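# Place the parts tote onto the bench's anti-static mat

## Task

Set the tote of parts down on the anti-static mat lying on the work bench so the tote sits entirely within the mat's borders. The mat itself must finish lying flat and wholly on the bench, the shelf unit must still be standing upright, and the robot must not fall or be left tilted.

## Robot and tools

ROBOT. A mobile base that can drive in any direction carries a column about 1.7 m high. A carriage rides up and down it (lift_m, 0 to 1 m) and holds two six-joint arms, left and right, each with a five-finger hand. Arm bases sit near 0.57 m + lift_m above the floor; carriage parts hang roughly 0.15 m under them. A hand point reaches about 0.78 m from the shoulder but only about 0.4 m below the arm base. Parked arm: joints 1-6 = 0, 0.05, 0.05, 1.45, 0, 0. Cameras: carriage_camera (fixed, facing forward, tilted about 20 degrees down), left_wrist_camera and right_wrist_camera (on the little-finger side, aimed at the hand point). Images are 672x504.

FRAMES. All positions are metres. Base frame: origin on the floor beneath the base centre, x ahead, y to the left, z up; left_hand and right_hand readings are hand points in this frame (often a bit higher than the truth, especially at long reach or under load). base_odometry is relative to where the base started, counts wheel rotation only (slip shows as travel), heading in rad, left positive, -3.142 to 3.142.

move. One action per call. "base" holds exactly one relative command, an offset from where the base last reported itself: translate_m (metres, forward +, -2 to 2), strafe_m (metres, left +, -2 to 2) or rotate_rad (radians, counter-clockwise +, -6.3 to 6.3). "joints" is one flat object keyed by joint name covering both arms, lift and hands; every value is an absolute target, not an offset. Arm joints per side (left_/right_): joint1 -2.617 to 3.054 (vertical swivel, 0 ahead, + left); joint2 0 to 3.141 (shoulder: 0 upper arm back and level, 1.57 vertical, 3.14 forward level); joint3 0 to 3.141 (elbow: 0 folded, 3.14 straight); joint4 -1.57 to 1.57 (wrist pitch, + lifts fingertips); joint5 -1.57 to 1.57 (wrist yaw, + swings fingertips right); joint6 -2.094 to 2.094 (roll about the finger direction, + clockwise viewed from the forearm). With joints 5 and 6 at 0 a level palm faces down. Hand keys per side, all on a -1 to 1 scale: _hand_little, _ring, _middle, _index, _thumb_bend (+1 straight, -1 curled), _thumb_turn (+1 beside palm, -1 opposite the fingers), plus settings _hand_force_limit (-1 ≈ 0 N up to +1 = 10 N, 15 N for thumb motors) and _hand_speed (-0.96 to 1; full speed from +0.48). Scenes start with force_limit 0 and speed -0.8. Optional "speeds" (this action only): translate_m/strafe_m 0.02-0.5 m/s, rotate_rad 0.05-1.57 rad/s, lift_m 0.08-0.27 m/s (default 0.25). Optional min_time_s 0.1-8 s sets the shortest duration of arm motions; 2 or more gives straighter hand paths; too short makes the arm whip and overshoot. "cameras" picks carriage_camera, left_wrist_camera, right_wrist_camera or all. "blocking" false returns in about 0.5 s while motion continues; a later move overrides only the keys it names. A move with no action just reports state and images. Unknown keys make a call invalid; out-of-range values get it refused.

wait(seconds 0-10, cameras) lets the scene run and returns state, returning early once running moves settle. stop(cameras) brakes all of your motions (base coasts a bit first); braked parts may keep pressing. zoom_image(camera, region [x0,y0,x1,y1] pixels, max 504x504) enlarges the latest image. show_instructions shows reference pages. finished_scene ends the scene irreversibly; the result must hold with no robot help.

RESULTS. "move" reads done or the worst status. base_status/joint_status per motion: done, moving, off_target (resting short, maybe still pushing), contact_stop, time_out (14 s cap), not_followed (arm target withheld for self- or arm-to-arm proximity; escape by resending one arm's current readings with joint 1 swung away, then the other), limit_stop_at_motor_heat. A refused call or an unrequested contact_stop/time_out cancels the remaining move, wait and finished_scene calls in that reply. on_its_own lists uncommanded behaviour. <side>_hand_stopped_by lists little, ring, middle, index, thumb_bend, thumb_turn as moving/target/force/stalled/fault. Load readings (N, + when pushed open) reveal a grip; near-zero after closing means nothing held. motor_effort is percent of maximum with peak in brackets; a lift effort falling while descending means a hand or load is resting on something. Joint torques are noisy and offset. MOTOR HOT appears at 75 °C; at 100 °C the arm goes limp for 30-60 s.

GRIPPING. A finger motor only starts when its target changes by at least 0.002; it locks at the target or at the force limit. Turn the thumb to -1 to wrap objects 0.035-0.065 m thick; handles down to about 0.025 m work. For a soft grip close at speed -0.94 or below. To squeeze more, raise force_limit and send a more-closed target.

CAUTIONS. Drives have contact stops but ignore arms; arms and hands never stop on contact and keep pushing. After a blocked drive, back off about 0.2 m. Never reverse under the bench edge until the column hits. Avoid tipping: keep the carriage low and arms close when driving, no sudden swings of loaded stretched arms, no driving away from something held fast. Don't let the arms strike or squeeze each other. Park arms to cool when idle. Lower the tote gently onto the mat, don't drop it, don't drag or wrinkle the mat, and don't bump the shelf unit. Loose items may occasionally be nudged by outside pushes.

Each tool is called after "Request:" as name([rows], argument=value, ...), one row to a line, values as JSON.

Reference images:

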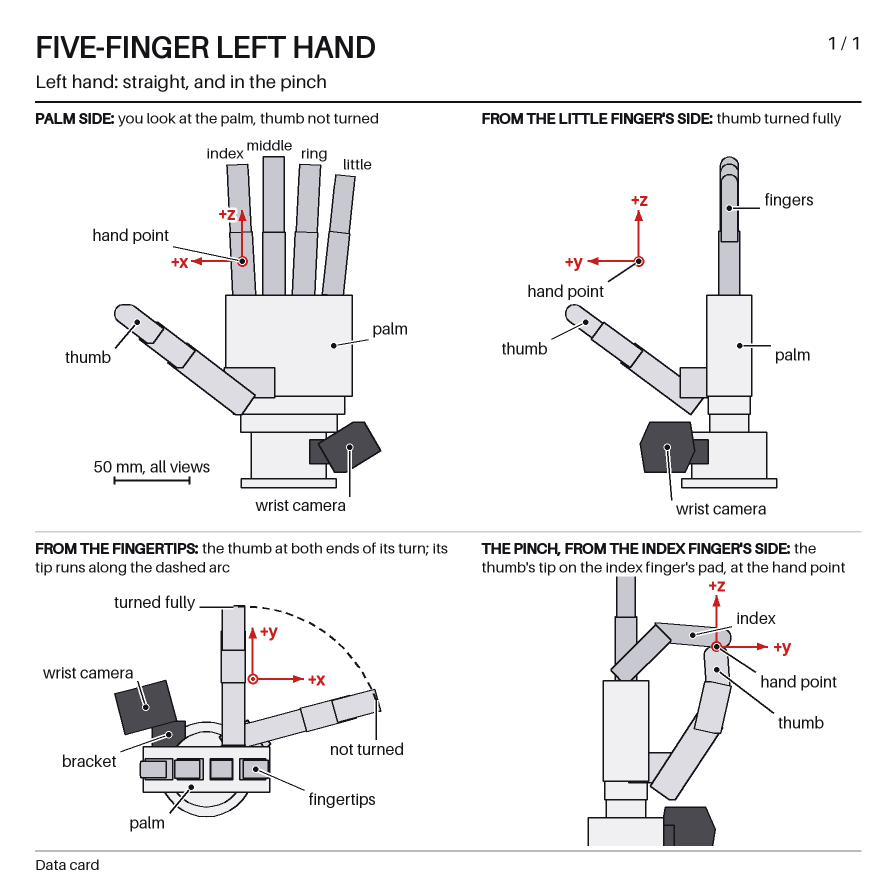

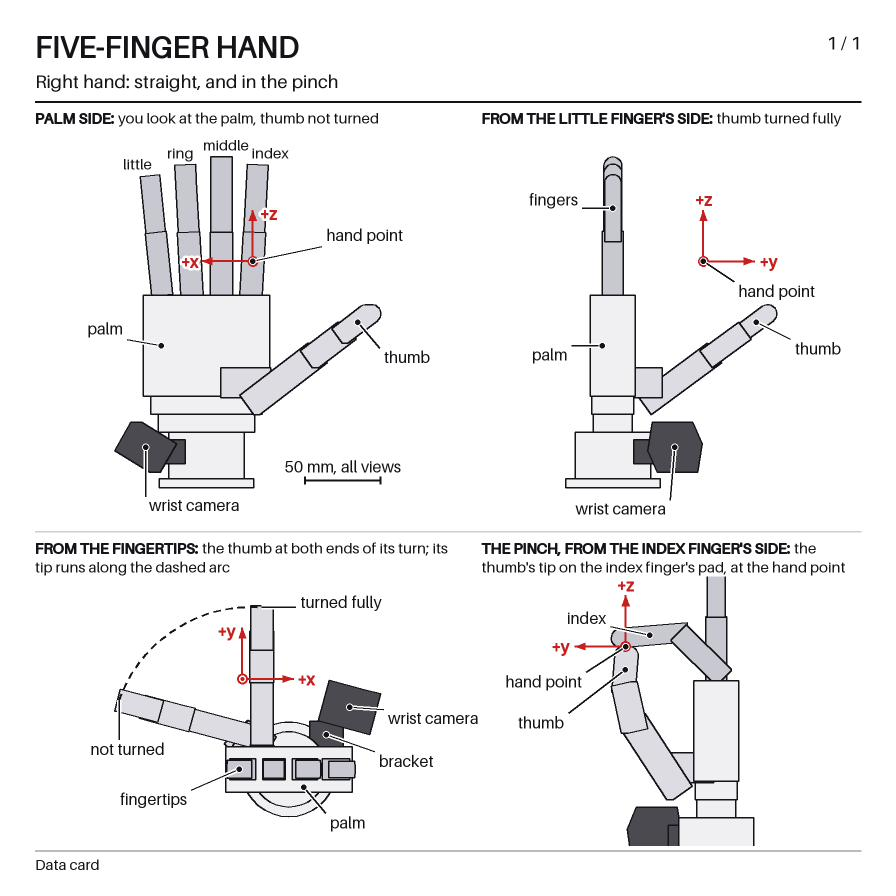

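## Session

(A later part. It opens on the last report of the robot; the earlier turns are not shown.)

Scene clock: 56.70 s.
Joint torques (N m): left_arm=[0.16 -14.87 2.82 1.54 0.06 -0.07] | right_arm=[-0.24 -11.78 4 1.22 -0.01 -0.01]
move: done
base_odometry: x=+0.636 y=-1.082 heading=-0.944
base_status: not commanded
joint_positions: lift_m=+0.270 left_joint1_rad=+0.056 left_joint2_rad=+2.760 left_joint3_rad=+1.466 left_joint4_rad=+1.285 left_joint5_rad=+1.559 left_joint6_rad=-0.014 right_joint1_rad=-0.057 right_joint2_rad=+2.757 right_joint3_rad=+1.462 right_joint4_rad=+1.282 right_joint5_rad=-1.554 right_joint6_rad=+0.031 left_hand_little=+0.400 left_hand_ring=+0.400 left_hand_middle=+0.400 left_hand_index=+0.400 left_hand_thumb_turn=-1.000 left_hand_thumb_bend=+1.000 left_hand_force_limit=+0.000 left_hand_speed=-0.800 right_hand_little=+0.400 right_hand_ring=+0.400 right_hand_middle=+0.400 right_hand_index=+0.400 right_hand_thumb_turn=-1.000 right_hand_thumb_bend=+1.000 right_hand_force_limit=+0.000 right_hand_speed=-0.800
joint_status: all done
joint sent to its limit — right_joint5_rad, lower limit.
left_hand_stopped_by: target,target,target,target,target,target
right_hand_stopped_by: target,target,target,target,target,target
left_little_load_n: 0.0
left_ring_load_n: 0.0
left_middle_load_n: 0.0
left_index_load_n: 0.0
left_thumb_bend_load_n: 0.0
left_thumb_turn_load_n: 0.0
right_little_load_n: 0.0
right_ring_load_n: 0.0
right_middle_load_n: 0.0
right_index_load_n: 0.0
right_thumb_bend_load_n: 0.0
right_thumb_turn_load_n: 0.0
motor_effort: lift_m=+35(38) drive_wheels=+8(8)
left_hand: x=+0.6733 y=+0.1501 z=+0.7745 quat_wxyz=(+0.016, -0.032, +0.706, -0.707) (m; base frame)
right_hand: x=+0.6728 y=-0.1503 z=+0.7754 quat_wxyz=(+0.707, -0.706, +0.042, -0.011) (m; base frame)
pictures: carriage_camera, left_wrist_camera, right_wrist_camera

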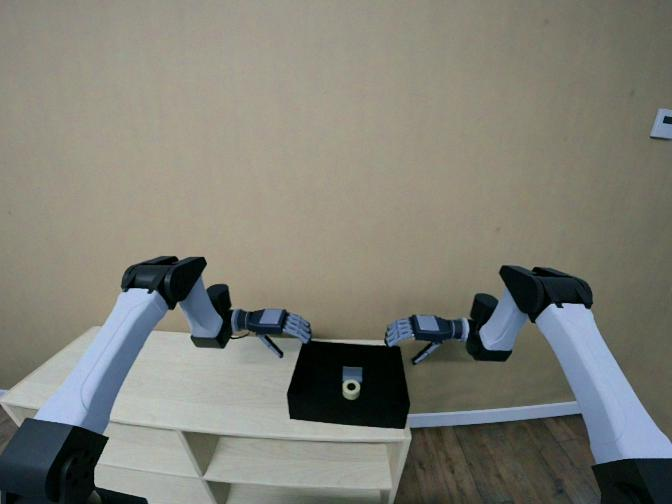

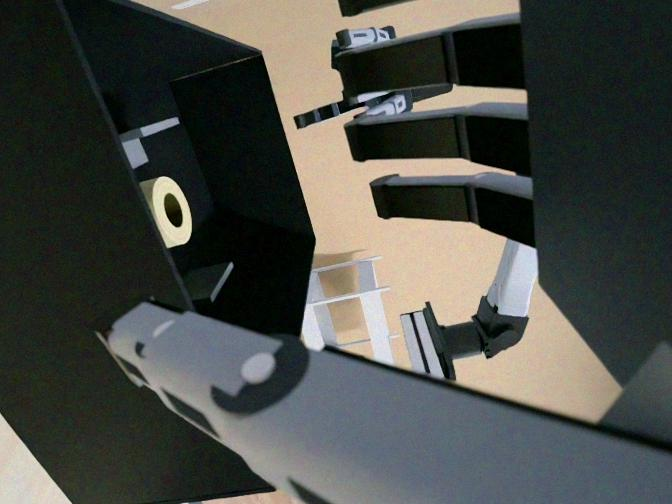

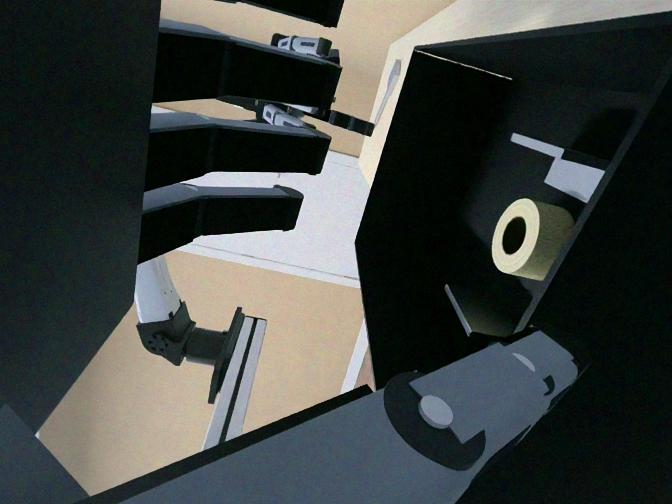

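Request:
move(joints={"lift_m": 0.215}, speeds={"lift_m": 0.08}, cameras=["all"])

Request:
zoom_image(camera="carriage_camera", region=[230, 270, 490, 440])

Scene clock: 58.83 s.
Joint torques (N m): left_arm=[0.17 -14.65 2.82 1.52 0.06 -0.07] | right_arm=[-0.18 -11.7 3.97 1.21 -0.02 -0.01]
move: done
base_odometry: x=+0.636 y=-1.082 heading=-0.944
base_status: not commanded
joint_positions: lift_m=+0.215 left_joint1_rad=+0.056 left_joint2_rad=+2.759 left_joint3_rad=+1.466 left_joint4_rad=+1.286 left_joint5_rad=+1.559 left_joint6_rad=-0.014 right_joint1_rad=-0.057 right_joint2_rad=+2.756 right_joint3_rad=+1.462 right_joint4_rad=+1.283 right_joint5_rad=-1.553 right_joint6_rad=+0.031 left_hand_little=+0.400 left_hand_ring=+0.400 left_hand_middle=+0.400 left_hand_index=+0.400 left_hand_thumb_turn=-1.000 left_hand_thumb_bend=+1.000 left_hand_force_limit=+0.000 left_hand_speed=-0.800 right_hand_little=+0.400 right_hand_ring=+0.400 right_hand_middle=+0.400 right_hand_index=+0.400 right_hand_thumb_turn=-1.000 right_hand_thumb_bend=+1.000 right_hand_force_limit=+0.000 right_hand_speed=-0.800
joint_status: all done
left_hand_stopped_by: target,target,target,target,target,target
right_hand_stopped_by: target,target,target,target,target,target
left_little_load_n: 0.0
left_ring_load_n: 0.0
left_middle_load_n: 0.0
left_index_load_n: 0.0
left_thumb_bend_load_n: 0.0
left_thumb_turn_load_n: 0.0
right_little_load_n: 0.0
right_ring_load_n: 0.0
right_middle_load_n: 0.0
right_index_load_n: -0.5
right_thumb_bend_load_n: 0.0
right_thumb_turn_load_n: 0.0
motor_effort: lift_m=+35(38) drive_wheels=+8(8)
left_hand: x=+0.6737 y=+0.1501 z=+0.7201 quat_wxyz=(+0.017, -0.031, +0.706, -0.707) (m; base frame)
right_hand: x=+0.6732 y=-0.1504 z=+0.7209 quat_wxyz=(+0.707, -0.706, +0.041, -0.012) (m; base frame)
pictures: carriage_camera, left_wrist_camera, right_wrist_camera

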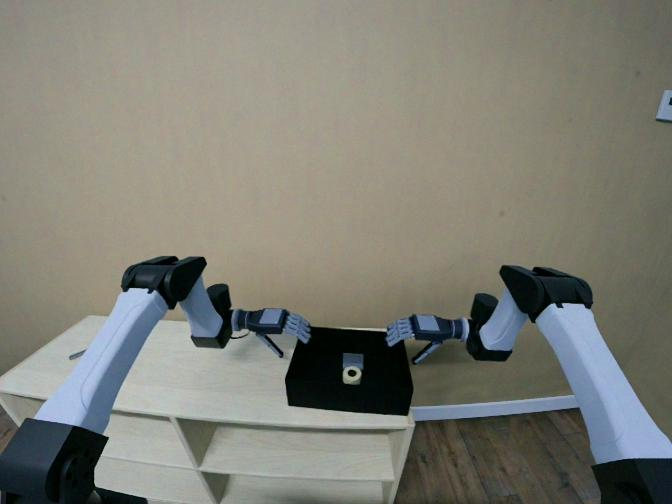

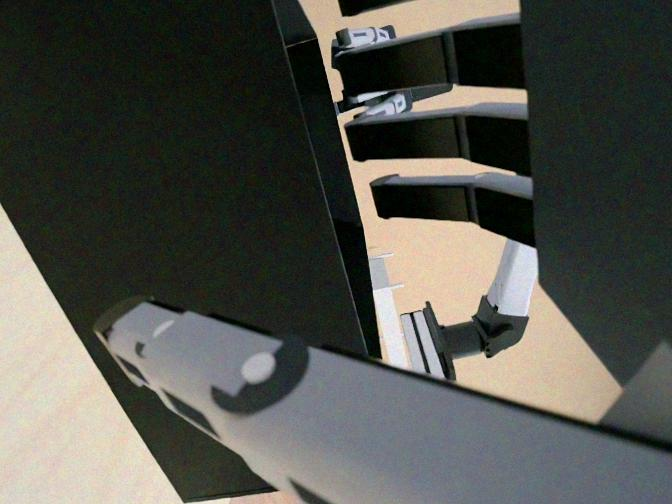

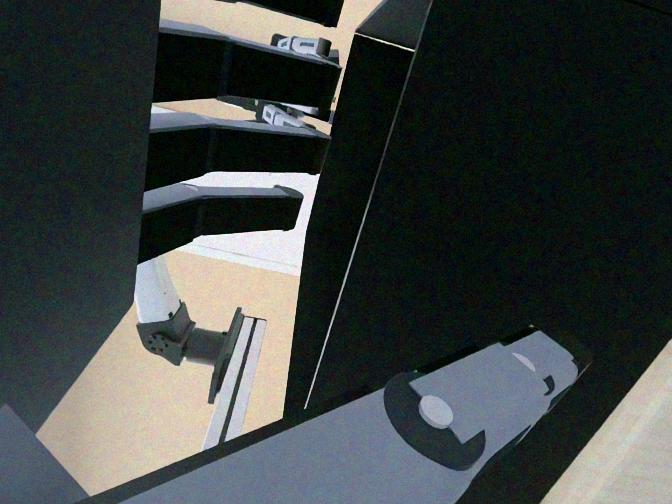

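Scaled by 1.938 from the camera's 672x504 image, which has a finer 960x720 frame.

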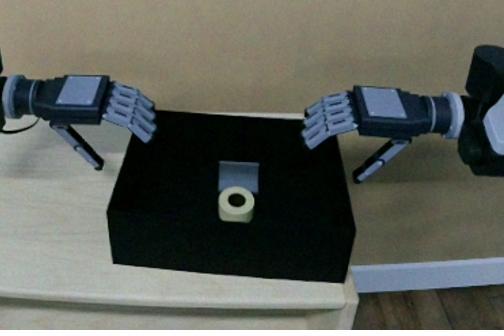

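Request:
move(joints={"left_joint1_rad": 0.04, "right_joint1_rad": -0.04, "lift_m": 0.183}, speeds={"lift_m": 0.08}, cameras=["all"])

Request:
zoom_image(camera="carriage_camera", region=[230, 270, 490, 440])

Scene clock: 60.37 s.
Joint torques (N m): left_arm=[-0.87 -14.64 2.81 1.53 0.06 -0.07] | right_arm=[0.39 -11.66 4.03 1.2 0 -0.02]
move: done
base_odometry: x=+0.636 y=-1.082 heading=-0.944
base_status: not commanded
joint_positions: lift_m=+0.183 left_joint1_rad=+0.046 left_joint2_rad=+2.758 left_joint3_rad=+1.466 left_joint4_rad=+1.286 left_joint5_rad=+1.559 left_joint6_rad=-0.014 right_joint1_rad=-0.043 right_joint2_rad=+2.755 right_joint3_rad=+1.462 right_joint4_rad=+1.283 right_joint5_rad=-1.553 right_joint6_rad=+0.031 left_hand_little=+0.400 left_hand_ring=+0.400 left_hand_middle=+0.400 left_hand_index=+0.400 left_hand_thumb_turn=-1.000 left_hand_thumb_bend=+1.000 left_hand_force_limit=+0.000 left_hand_speed=-0.800 right_hand_little=+0.400 right_hand_ring=+0.400 right_hand_middle=+0.400 right_hand_index=+0.400 right_hand_thumb_turn=-1.000 right_hand_thumb_bend=+1.000 right_hand_force_limit=+0.000 right_hand_speed=-0.800
joint_status: all done
left_hand_stopped_by: target,target,target,target,target,target
right_hand_stopped_by: target,target,target,target,target,target
left_little_load_n: 0.0
left_ring_load_n: 0.0
left_middle_load_n: 0.0
left_index_load_n: 0.0
left_thumb_bend_load_n: -0.5
left_thumb_turn_load_n: -0.5
right_little_load_n: 0.0
right_ring_load_n: 0.0
right_middle_load_n: 0.0
right_index_load_n: 0.0
right_thumb_bend_load_n: 0.0
right_thumb_turn_load_n: 0.0
motor_effort: lift_m=+35(36) drive_wheels=+8(9)
left_hand: x=+0.6721 y=+0.1457 z=+0.6884 quat_wxyz=(+0.014, -0.028, +0.707, -0.707) (m; base frame)
right_hand: x=+0.6707 y=-0.1441 z=+0.6891 quat_wxyz=(+0.707, -0.706, +0.036, -0.007) (m; base frame)
pictures: carriage_camera, left_wrist_camera, right_wrist_camera

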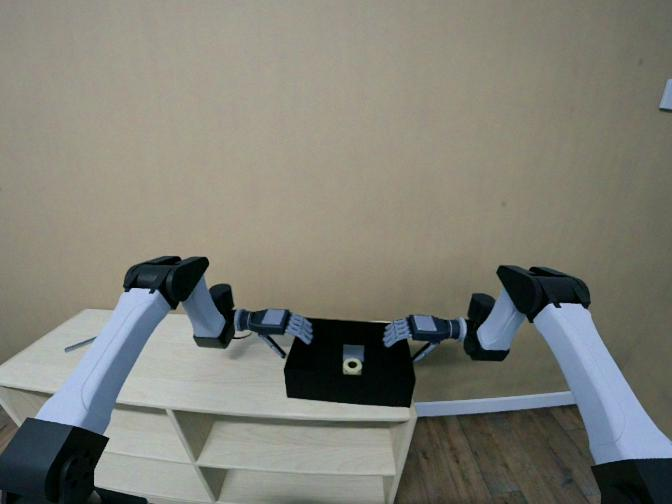

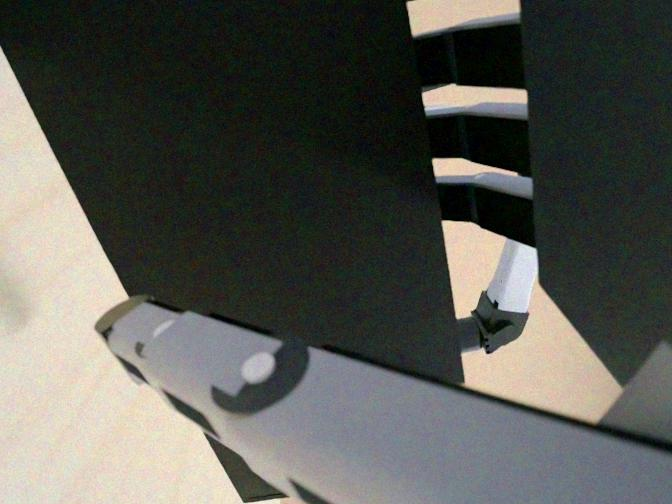

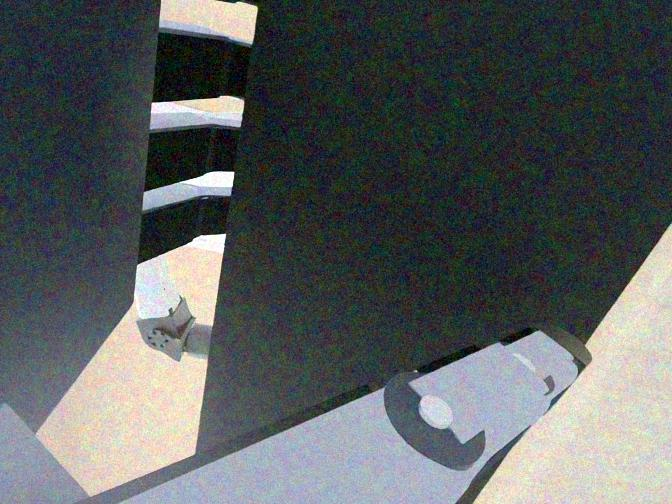

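Scaled by 1.938 from the camera's 672x504 image, which has a finer 960x720 frame.

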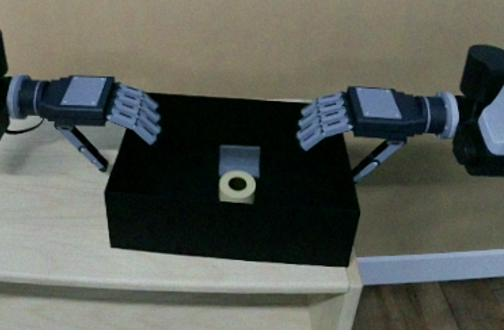

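Request:
move(joints={"left_hand_index": 0.05, "left_hand_middle": 0.05, "left_hand_ring": 0.05, "left_hand_little": 0.05, "right_hand_index": 0.05, "right_hand_middle": 0.05, "right_hand_ring": 0.05, "right_hand_little": 0.05, "left_hand_thumb_bend": 0.5, "right_hand_thumb_bend": 0.5}, cameras=["all"])

Scene clock: 63.23 s.
Joint torques (N m): left_arm=[-0.65 -14.68 2.82 1.52 0.06 -0.07] | right_arm=[0.32 -11.67 4.05 1.19 -0.01 -0.02]
move: done
base_odometry: x=+0.636 y=-1.082 heading=-0.944
base_status: not commanded
joint_positions: lift_m=+0.183 left_joint1_rad=+0.044 left_joint2_rad=+2.758 left_joint3_rad=+1.466 left_joint4_rad=+1.286 left_joint5_rad=+1.559 left_joint6_rad=-0.014 right_joint1_rad=-0.043 right_joint2_rad=+2.755 right_joint3_rad=+1.462 right_joint4_rad=+1.283 right_joint5_rad=-1.553 right_joint6_rad=+0.031 left_hand_little=+0.050 left_hand_ring=+0.050 left_hand_middle=+0.050 left_hand_index=+0.050 left_hand_thumb_turn=-1.000 left_hand_thumb_bend=+0.500 left_hand_force_limit=+0.000 left_hand_speed=-0.800 right_hand_little=+0.050 right_hand_ring=+0.050 right_hand_middle=+0.050 right_hand_index=+0.050 right_hand_thumb_turn=-1.000 right_hand_thumb_bend=+0.501 right_hand_force_limit=+0.000 right_hand_speed=-0.800
joint_status: all done
left_hand_stopped_by: target,target,target,target,target,target
right_hand_stopped_by: target,target,target,target,target,target
left_little_load_n: 0.0
left_ring_load_n: -0.5
left_middle_load_n: 0.0
left_index_load_n: 0.0
left_thumb_bend_load_n: 0.0
left_thumb_turn_load_n: 0.0
right_little_load_n: 0.0
right_ring_load_n: 0.0
right_middle_load_n: 0.0
right_index_load_n: 0.0
right_thumb_bend_load_n: 1.0
right_thumb_turn_load_n: 0.0
motor_effort: lift_m=+35(36) drive_wheels=+8(8)
left_hand: x=+0.6717 y=+0.1447 z=+0.6884 quat_wxyz=(+0.013, -0.027, +0.707, -0.707) (m; base frame)
right_hand: x=+0.6707 y=-0.1441 z=+0.6891 quat_wxyz=(+0.707, -0.706, +0.036, -0.007) (m; base frame)
pictures: carriage_camera, left_wrist_camera, right_wrist_camera

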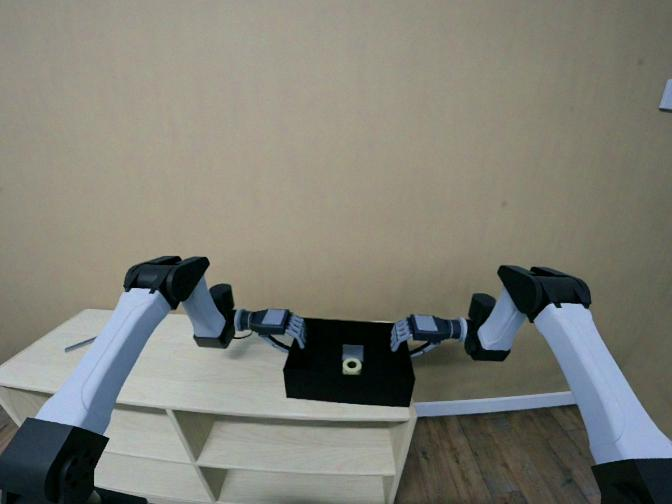

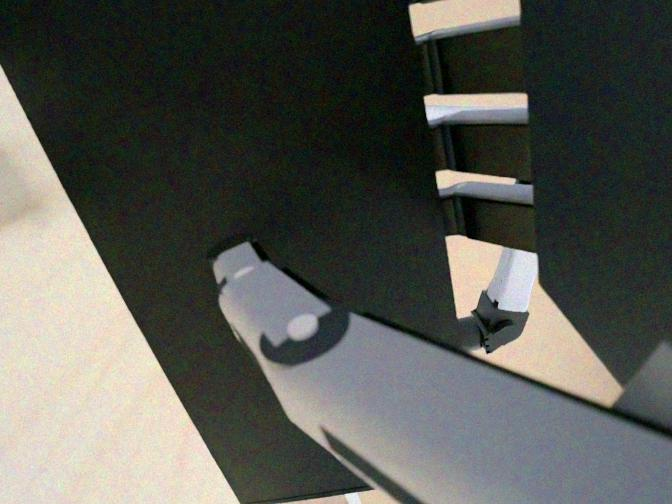

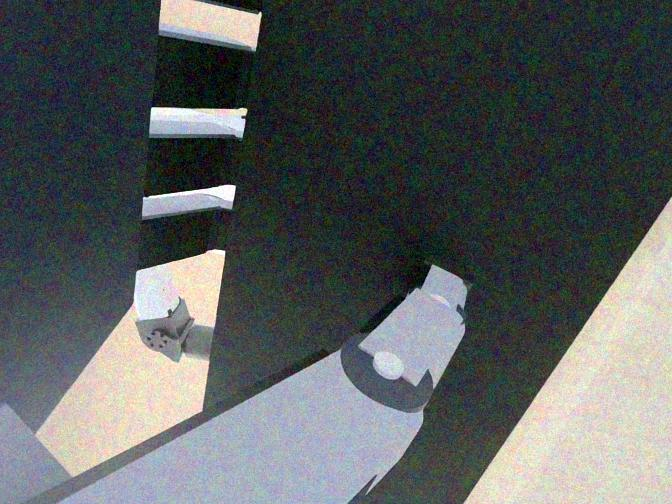

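Request:
move(joints={"left_hand_speed": -0.92, "right_hand_speed": -0.92, "left_hand_index": -0.7, "left_hand_middle": -0.7, "left_hand_ring": -0.7, "left_hand_little": -0.7, "right_hand_index": -0.7, "right_hand_middle": -0.7, "right_hand_ring": -0.7, "right_hand_little": -0.7, "left_hand_thumb_bend": -0.5, "right_hand_thumb_bend": -0.5}, cameras=["all"])

Scene clock: 67.73 s.
Joint torques (N m): left_arm=[-0.32 -14.65 2.82 1.51 0.01 -0.07] | right_arm=[0.21 -11.66 4.04 1.18 0.01 -0.02]
move: off_target
base_odometry: x=+0.636 y=-1.082 heading=-0.944
base_status: not commanded
joint_positions: lift_m=+0.183 left_joint1_rad=+0.041 left_joint2_rad=+2.758 left_joint3_rad=+1.466 left_joint4_rad=+1.286 left_joint5_rad=+1.563 left_joint6_rad=-0.014 right_joint1_rad=-0.042 right_joint2_rad=+2.755 right_joint3_rad=+1.462 right_joint4_rad=+1.283 right_joint5_rad=-1.555 right_joint6_rad=+0.031 left_hand_little=-0.255 left_hand_ring=-0.254 left_hand_middle=-0.261 left_hand_index=-0.291 left_hand_thumb_turn=-1.000 left_hand_thumb_bend=+0.345 left_hand_force_limit=+0.000 left_hand_speed=-0.920 right_hand_little=-0.262 right_hand_ring=-0.255 right_hand_middle=-0.262 right_hand_index=-0.284 right_hand_thumb_turn=-1.000 right_hand_thumb_bend=+0.344 right_hand_force_limit=+0.000 right_hand_speed=-0.920
joint_status: left_hand_little off_target (ended at -0.255, target -0.700); left_hand_ring off_target (ended at -0.254, target -0.700); left_hand_middle off_target (ended at -0.261, target -0.700); left_hand_index off_target (ended at -0.291, target -0.700); left_hand_thumb_bend off_target (ended at +0.345, target -0.500); right_hand_little off_target (ended at -0.262, target -0.700); right_hand_ring off_target (ended at -0.255, target -0.700); right_hand_middle off_target (ended at -0.262, target -0.700); right_hand_index off_target (ended at -0.284, target -0.700); right_hand_thumb_bend off_target (ended at +0.344, target -0.500); the others done
left_hand_stopped_by: force,force,force,force,force,target
right_hand_stopped_by: force,force,force,force,force,target
left_little_load_n: 4.0
left_ring_load_n: 5.0
left_middle_load_n: 5.0
left_index_load_n: 8.0
left_thumb_bend_load_n: 8.0
left_thumb_turn_load_n: 0.5
right_little_load_n: 4.0
right_ring_load_n: 4.0
right_middle_load_n: 7.0
right_index_load_n: 8.0
right_thumb_bend_load_n: 9.0
right_thumb_turn_load_n: 0.0
motor_effort: lift_m=+36(36) drive_wheels=+8(8)
left_hand: x=+0.6704 y=+0.1434 z=+0.6884 quat_wxyz=(+0.010, -0.024, +0.707, -0.707) (m; base frame)
right_hand: x=+0.6703 y=-0.1436 z=+0.6891 quat_wxyz=(+0.707, -0.706, +0.035, -0.006) (m; base frame)
pictures: carriage_camera, left_wrist_camera, right_wrist_camera

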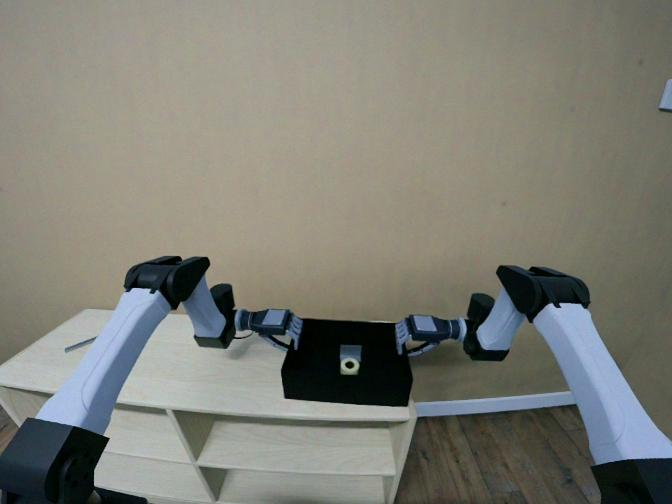

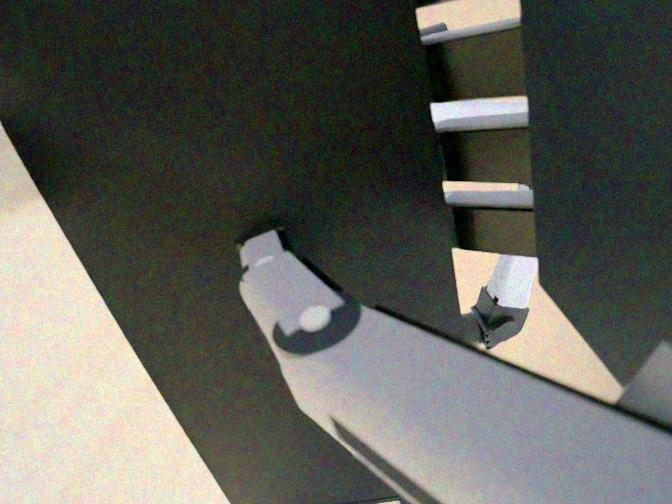

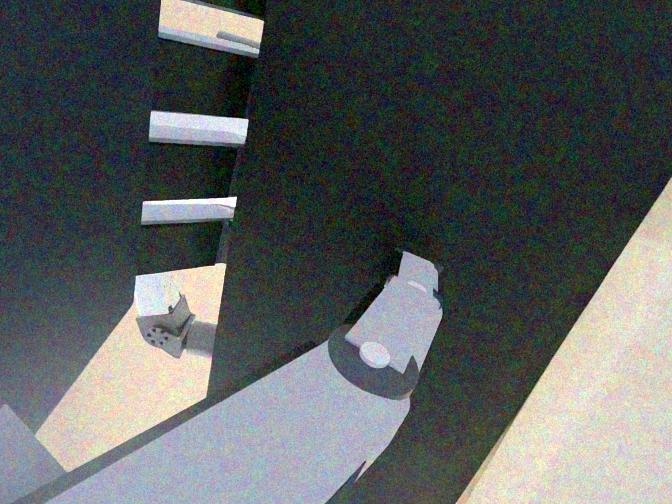

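Request:
move(joints={"left_hand_force_limit": 0.6, "right_hand_force_limit": 0.6, "left_hand_index": -0.72, "left_hand_middle": -0.72, "left_hand_ring": -0.72, "left_hand_little": -0.72, "right_hand_index": -0.72, "right_hand_middle": -0.72, "right_hand_ring": -0.72, "right_hand_little": -0.72, "left_hand_thumb_bend": -0.52, "right_hand_thumb_bend": -0.52}, cameras=[])

Request:
move(joints={"lift_m": 0.26}, speeds={"lift_m": 0.08}, cameras=["all"])

Scene clock: 68.67 s.
Joint torques (N m): left_arm=[-0.25 -14.67 2.81 1.51 0.01 -0.07] | right_arm=[0.17 -11.67 4.05 1.19 0.01 -0.01]
move: off_target
base_odometry: x=+0.636 y=-1.082 heading=-0.944
base_status: not commanded
joint_positions: lift_m=+0.183 left_joint1_rad=+0.040 left_joint2_rad=+2.758 left_joint3_rad=+1.466 left_joint4_rad=+1.287 left_joint5_rad=+1.563 left_joint6_rad=-0.014 right_joint1_rad=-0.041 right_joint2_rad=+2.755 right_joint3_rad=+1.462 right_joint4_rad=+1.283 right_joint5_rad=-1.555 right_joint6_rad=+0.031 left_hand_little=-0.274 left_hand_ring=-0.266 left_hand_middle=-0.273 left_hand_index=-0.291 left_hand_thumb_turn=-1.000 left_hand_thumb_bend=+0.338 left_hand_force_limit=+0.600 left_hand_speed=-0.920 right_hand_little=-0.275 right_hand_ring=-0.267 right_hand_middle=-0.267 right_hand_index=-0.289 right_hand_thumb_turn=-1.000 right_hand_thumb_bend=+0.341 right_hand_force_limit=+0.600 right_hand_speed=-0.920
joint_status: left_hand_little off_target (ended at -0.274, target -0.720); left_hand_ring off_target (ended at -0.266, target -0.720); left_hand_middle off_target (ended at -0.273, target -0.720); left_hand_index off_target (ended at -0.291, target -0.720); left_hand_thumb_bend off_target (ended at +0.338, target -0.520); right_hand_little off_target (ended at -0.275, target -0.720); right_hand_ring off_target (ended at -0.267, target -0.720); right_hand_middle off_target (ended at -0.267, target -0.720); right_hand_index off_target (ended at -0.289, target -0.720); right_hand_thumb_bend off_target (ended at +0.341, target -0.520); the others done
left_hand_stopped_by: force,force,force,force,force,target
right_hand_stopped_by: force,force,force,force,force,target
left_little_load_n: 9.5
left_ring_load_n: 8.5
left_middle_load_n: 9.5
left_index_load_n: 5.0
left_thumb_bend_load_n: 12.0
left_thumb_turn_load_n: 0.5
right_little_load_n: 8.5
right_ring_load_n: 9.0
right_middle_load_n: 7.5
right_index_load_n: 8.5
right_thumb_bend_load_n: 11.0
right_thumb_turn_load_n: 0.5
motor_effort: lift_m=+36(36) drive_wheels=+8(8)
left_hand: x=+0.6703 y=+0.1431 z=+0.6884 quat_wxyz=(+0.010, -0.024, +0.707, -0.707) (m; base frame)
right_hand: x=+0.6701 y=-0.1433 z=+0.6891 quat_wxyz=(+0.707, -0.706, +0.035, -0.006) (m; base frame)
pictures: none
No camera images: "cameras" was empty.

Scene clock: 70.00 s.
Joint torques (N m): left_arm=[-0.23 -14.67 3.1 1.56 0.02 -0.09] | right_arm=[0.18 -11.64 4.22 1.24 0.01 0.03]
move: done
base_odometry: x=+0.636 y=-1.082 heading=-0.944
base_status: not commanded
joint_positions: lift_m=+0.260 left_joint1_rad=+0.040 left_joint2_rad=+2.758 left_joint3_rad=+1.462 left_joint4_rad=+1.283 left_joint5_rad=+1.563 left_joint6_rad=-0.012 right_joint1_rad=-0.041 right_joint2_rad=+2.755 right_joint3_rad=+1.460 right_joint4_rad=+1.279 right_joint5_rad=-1.555 right_joint6_rad=+0.027 left_hand_little=-0.274 left_hand_ring=-0.266 left_hand_middle=-0.273 left_hand_index=-0.291 left_hand_thumb_turn=-1.000 left_hand_thumb_bend=+0.339 left_hand_force_limit=+0.600 left_hand_speed=-0.920 right_hand_little=-0.275 right_hand_ring=-0.267 right_hand_middle=-0.267 right_hand_index=-0.289 right_hand_thumb_turn=-1.000 right_hand_thumb_bend=+0.342 right_hand_force_limit=+0.600 right_hand_speed=-0.920
joint_status: all done
left_hand_stopped_by: force,force,force,force,force,target
right_hand_stopped_by: force,force,force,force,force,target
left_little_load_n: 8.0
left_ring_load_n: 7.5
left_middle_load_n: 9.0
left_index_load_n: 5.0
left_thumb_bend_load_n: 13.5
left_thumb_turn_load_n: 0.0
right_little_load_n: 8.5
right_ring_load_n: 9.0
right_middle_load_n: 7.0
right_index_load_n: 7.5
right_thumb_bend_load_n: 14.0
right_thumb_turn_load_n: 0.0
motor_effort: lift_m=+35(41) drive_wheels=-7(9)
left_hand: x=+0.6689 y=+0.1428 z=+0.7645 quat_wxyz=(+0.008, -0.025, +0.707, -0.707) (m; base frame)
right_hand: x=+0.6696 y=-0.1433 z=+0.7655 quat_wxyz=(+0.707, -0.706, +0.036, -0.005) (m; base frame)
pictures: carriage_camera, left_wrist_camera, right_wrist_camera

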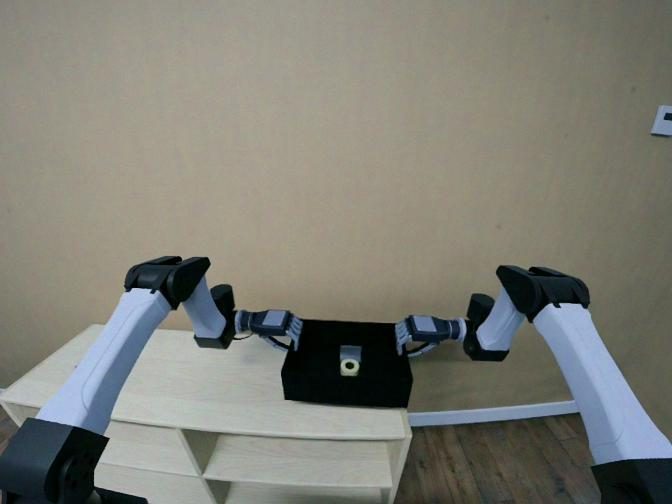

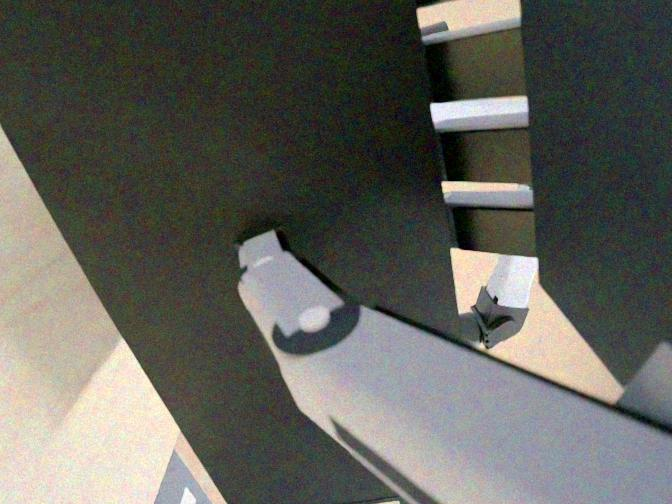

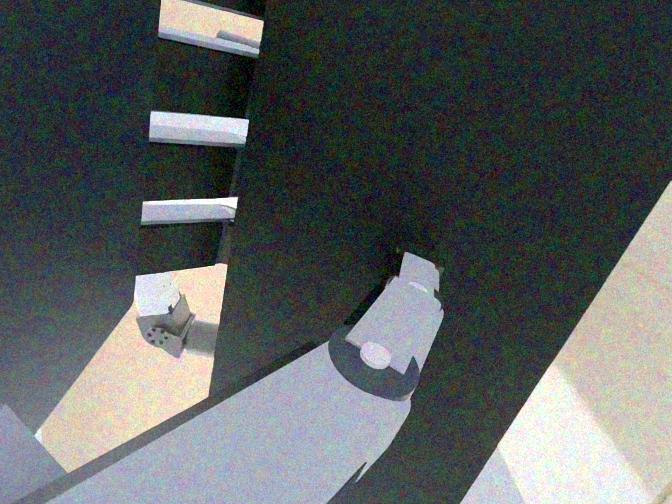

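Request:
move(base={"translate_m": -0.9}, joints={"lift_m": 0.42}, speeds={"translate_m": 0.3, "lift_m": 0.1}, cameras=["carriage_camera"])

Request:
move(base={"rotate_rad": -3.1416}, speeds={"rotate_rad": 0.8}, cameras=["carriage_camera"])

Scene clock: 76.47 s.
Joint torques (N m): left_arm=[0.01 -14.56 3.18 1.56 0.02 -0.12] | right_arm=[-0.01 -11.66 4.33 1.26 0 0.07]
move: done
base_odometry: x=+0.108 y=-0.353 heading=-0.945
base_status: done
joint_positions: lift_m=+0.420 left_joint1_rad=+0.037 left_joint2_rad=+2.758 left_joint3_rad=+1.461 left_joint4_rad=+1.283 left_joint5_rad=+1.563 left_joint6_rad=-0.010 right_joint1_rad=-0.039 right_joint2_rad=+2.755 right_joint3_rad=+1.459 right_joint4_rad=+1.277 right_joint5_rad=-1.555 right_joint6_rad=+0.024 left_hand_little=-0.274 left_hand_ring=-0.266 left_hand_middle=-0.273 left_hand_index=-0.291 left_hand_thumb_turn=-1.000 left_hand_thumb_bend=+0.339 left_hand_force_limit=+0.600 left_hand_speed=-0.920 right_hand_little=-0.275 right_hand_ring=-0.267 right_hand_middle=-0.267 right_hand_index=-0.289 right_hand_thumb_turn=-1.000 right_hand_thumb_bend=+0.342 right_hand_force_limit=+0.600 right_hand_speed=-0.920
joint_status: all done
left_hand_stopped_by: force,force,force,force,force,target
right_hand_stopped_by: force,force,force,force,force,target
left_little_load_n: 7.0
left_ring_load_n: 7.0
left_middle_load_n: 8.5
left_index_load_n: 5.0
left_thumb_bend_load_n: 14.0
left_thumb_turn_load_n: 0.0
right_little_load_n: 9.0
right_ring_load_n: 9.0
right_middle_load_n: 7.0
right_index_load_n: 6.5
right_thumb_bend_load_n: 14.5
right_thumb_turn_load_n: -0.5
motor_effort: lift_m=+35(42) drive_wheels=-3(17)
left_hand: x=+0.6683 y=+0.1418 z=+0.9242 quat_wxyz=(+0.008, -0.024, +0.707, -0.707) (m; base frame)
right_hand: x=+0.6689 y=-0.1424 z=+0.9252 quat_wxyz=(+0.707, -0.706, +0.035, -0.004) (m; base frame)
pictures: carriage_camera

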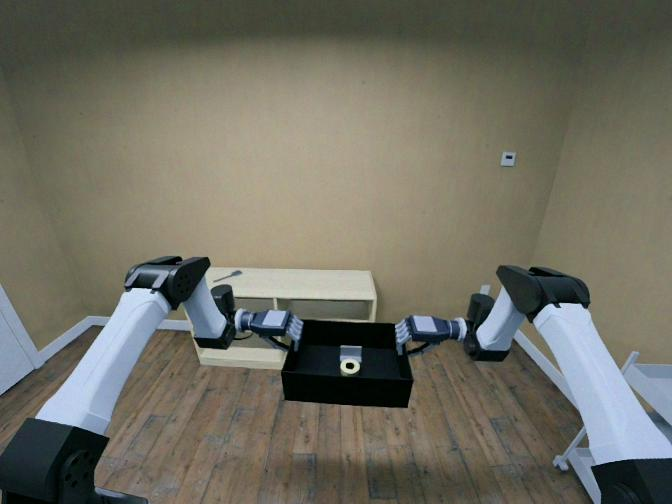

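Scene clock: 81.70 s.
Joint torques (N m): left_arm=[0.12 -14.64 3.17 1.55 0.02 -0.13] | right_arm=[-0.02 -11.62 4.38 1.28 0 0.07]
move: done
base_odometry: x=+0.108 y=-0.353 heading=+2.197
base_status: done
joint_positions: lift_m=+0.420 left_joint1_rad=+0.036 left_joint2_rad=+2.758 left_joint3_rad=+1.461 left_joint4_rad=+1.283 left_joint5_rad=+1.563 left_joint6_rad=-0.008 right_joint1_rad=-0.040 right_joint2_rad=+2.755 right_joint3_rad=+1.459 right_joint4_rad=+1.277 right_joint5_rad=-1.555 right_joint6_rad=+0.023 left_hand_little=-0.274 left_hand_ring=-0.266 left_hand_middle=-0.273 left_hand_index=-0.291 left_hand_thumb_turn=-1.000 left_hand_thumb_bend=+0.339 left_hand_force_limit=+0.600 left_hand_speed=-0.920 right_hand_little=-0.275 right_hand_ring=-0.267 right_hand_middle=-0.267 right_hand_index=-0.289 right_hand_thumb_turn=-1.000 right_hand_thumb_bend=+0.342 right_hand_force_limit=+0.600 right_hand_speed=-0.920
joint_status: not commanded
left_hand_stopped_by: force,force,force,force,force,target
right_hand_stopped_by: force,force,force,force,force,target
left_little_load_n: 7.5
left_ring_load_n: 7.0
left_middle_load_n: 8.5
left_index_load_n: 4.5
left_thumb_bend_load_n: 14.5
left_thumb_turn_load_n: 0.0
right_little_load_n: 8.0
right_ring_load_n: 8.5
right_middle_load_n: 6.5
right_index_load_n: 7.0
right_thumb_bend_load_n: 15.0
right_thumb_turn_load_n: -0.5
motor_effort: lift_m=+34(36) drive_wheels=+11(19)
left_hand: x=+0.6681 y=+0.1412 z=+0.9242 quat_wxyz=(+0.007, -0.024, +0.707, -0.707) (m; base frame)
right_hand: x=+0.6691 y=-0.1428 z=+0.9251 quat_wxyz=(+0.707, -0.706, +0.035, -0.005) (m; base frame)
pictures: carriage_camera

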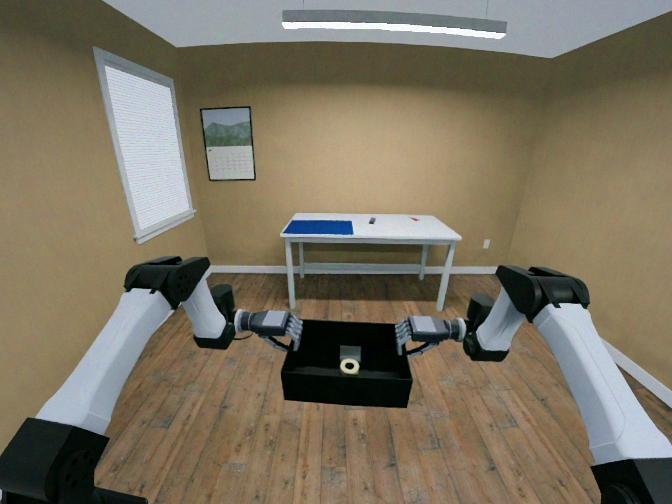

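Request:
zoom_image(camera="carriage_camera", region=[270, 200, 480, 320])

Scaled by 2.400 from the camera's 672x504 image, which has a finer 960x720 frame.

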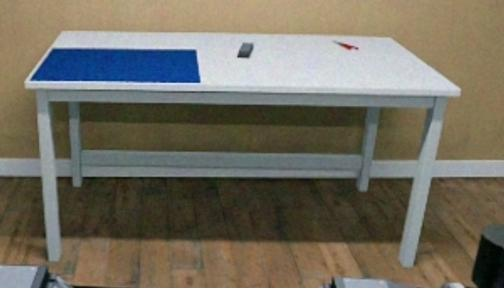

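Request:
move(base={"strafe_m": 0.3}, speeds={"strafe_m": 0.25}, cameras=[])

Request:
move(base={"translate_m": 1.2}, speeds={"translate_m": 0.35}, cameras=["carriage_camera"])

Request:
zoom_image(camera="carriage_camera", region=[200, 220, 500, 420])

Scene clock: 85.57 s.
Joint torques (N m): left_arm=[0.24 -14.65 3.19 1.56 0.02 -0.11] | right_arm=[-0.05 -11.48 4.26 1.25 0.01 0.08]
move: done
base_odometry: x=-0.136 y=-0.529 heading=+2.196
base_status: done
joint_positions: lift_m=+0.420 left_joint1_rad=+0.036 left_joint2_rad=+2.758 left_joint3_rad=+1.461 left_joint4_rad=+1.283 left_joint5_rad=+1.563 left_joint6_rad=-0.008 right_joint1_rad=-0.039 right_joint2_rad=+2.755 right_joint3_rad=+1.459 right_joint4_rad=+1.277 right_joint5_rad=-1.555 right_joint6_rad=+0.023 left_hand_little=-0.274 left_hand_ring=-0.266 left_hand_middle=-0.273 left_hand_index=-0.291 left_hand_thumb_turn=-1.000 left_hand_thumb_bend=+0.339 left_hand_force_limit=+0.600 left_hand_speed=-0.920 right_hand_little=-0.275 right_hand_ring=-0.267 right_hand_middle=-0.267 right_hand_index=-0.289 right_hand_thumb_turn=-1.000 right_hand_thumb_bend=+0.342 right_hand_force_limit=+0.600 right_hand_speed=-0.920
joint_status: not commanded
left_hand_stopped_by: force,force,force,force,force,target
right_hand_stopped_by: force,force,force,force,force,target
left_little_load_n: 7.5
left_ring_load_n: 7.0
left_middle_load_n: 8.0
left_index_load_n: 5.0
left_thumb_bend_load_n: 14.5
left_thumb_turn_load_n: 0.0
right_little_load_n: 8.0
right_ring_load_n: 8.5
right_middle_load_n: 6.5
right_index_load_n: 6.5
right_thumb_bend_load_n: 15.0
right_thumb_turn_load_n: -0.5
motor_effort: lift_m=+35(35) drive_wheels=-10(21)
left_hand: x=+0.6681 y=+0.1412 z=+0.9242 quat_wxyz=(+0.007, -0.024, +0.707, -0.707) (m; base frame)
right_hand: x=+0.6689 y=-0.1424 z=+0.9251 quat_wxyz=(+0.707, -0.706, +0.035, -0.004) (m; base frame)
pictures: none
No camera images: "cameras" was empty.

Scene clock: 90.70 s.
Joint torques (N m): left_arm=[0.16 -14.65 3.18 1.56 0.02 -0.13] | right_arm=[-0.01 -11.63 4.42 1.27 0 0.08]
move: done
base_odometry: x=-0.839 y=+0.444 heading=+2.197
base_status: done
joint_positions: lift_m=+0.420 left_joint1_rad=+0.036 left_joint2_rad=+2.758 left_joint3_rad=+1.461 left_joint4_rad=+1.283 left_joint5_rad=+1.563 left_joint6_rad=-0.008 right_joint1_rad=-0.039 right_joint2_rad=+2.755 right_joint3_rad=+1.458 right_joint4_rad=+1.277 right_joint5_rad=-1.555 right_joint6_rad=+0.023 left_hand_little=-0.274 left_hand_ring=-0.266 left_hand_middle=-0.273 left_hand_index=-0.291 left_hand_thumb_turn=-1.000 left_hand_thumb_bend=+0.339 left_hand_force_limit=+0.600 left_hand_speed=-0.920 right_hand_little=-0.275 right_hand_ring=-0.267 right_hand_middle=-0.267 right_hand_index=-0.289 right_hand_thumb_turn=-1.000 right_hand_thumb_bend=+0.342 right_hand_force_limit=+0.600 right_hand_speed=-0.920
joint_status: not commanded
left_hand_stopped_by: force,force,force,force,force,target
right_hand_stopped_by: force,force,force,force,force,target
left_little_load_n: 7.0
left_ring_load_n: 7.0
left_middle_load_n: 8.5
left_index_load_n: 5.0
left_thumb_bend_load_n: 14.0
left_thumb_turn_load_n: 0.0
right_little_load_n: 8.5
right_ring_load_n: 9.0
right_middle_load_n: 6.5
right_index_load_n: 6.0
right_thumb_bend_load_n: 15.0
right_thumb_turn_load_n: -0.5
motor_effort: lift_m=+34(35) drive_wheels=-8(17)
left_hand: x=+0.6681 y=+0.1412 z=+0.9242 quat_wxyz=(+0.007, -0.024, +0.707, -0.707) (m; base frame)
right_hand: x=+0.6687 y=-0.1424 z=+0.9250 quat_wxyz=(+0.707, -0.706, +0.035, -0.004) (m; base frame)
pictures: carriage_camera

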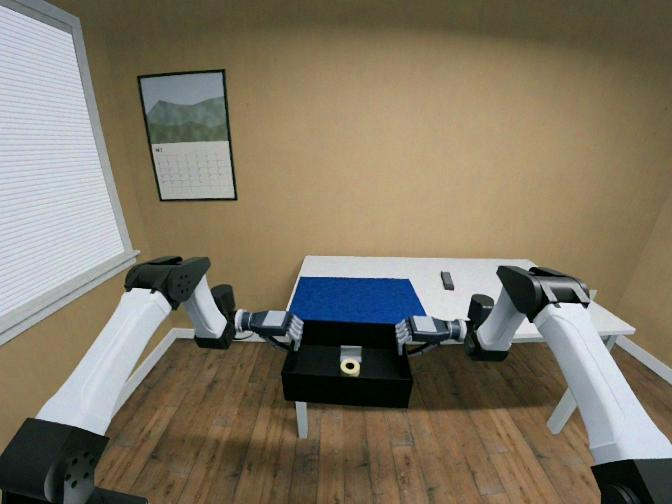

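Scaled by 1.680 from the camera's 672x504 image, which has a finer 960x720 frame.

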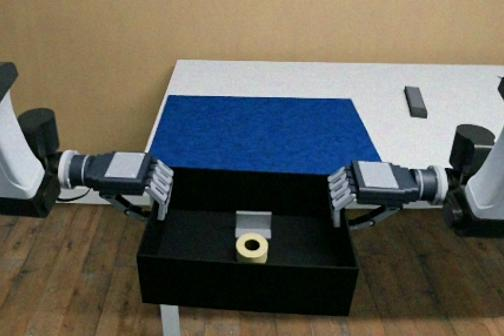

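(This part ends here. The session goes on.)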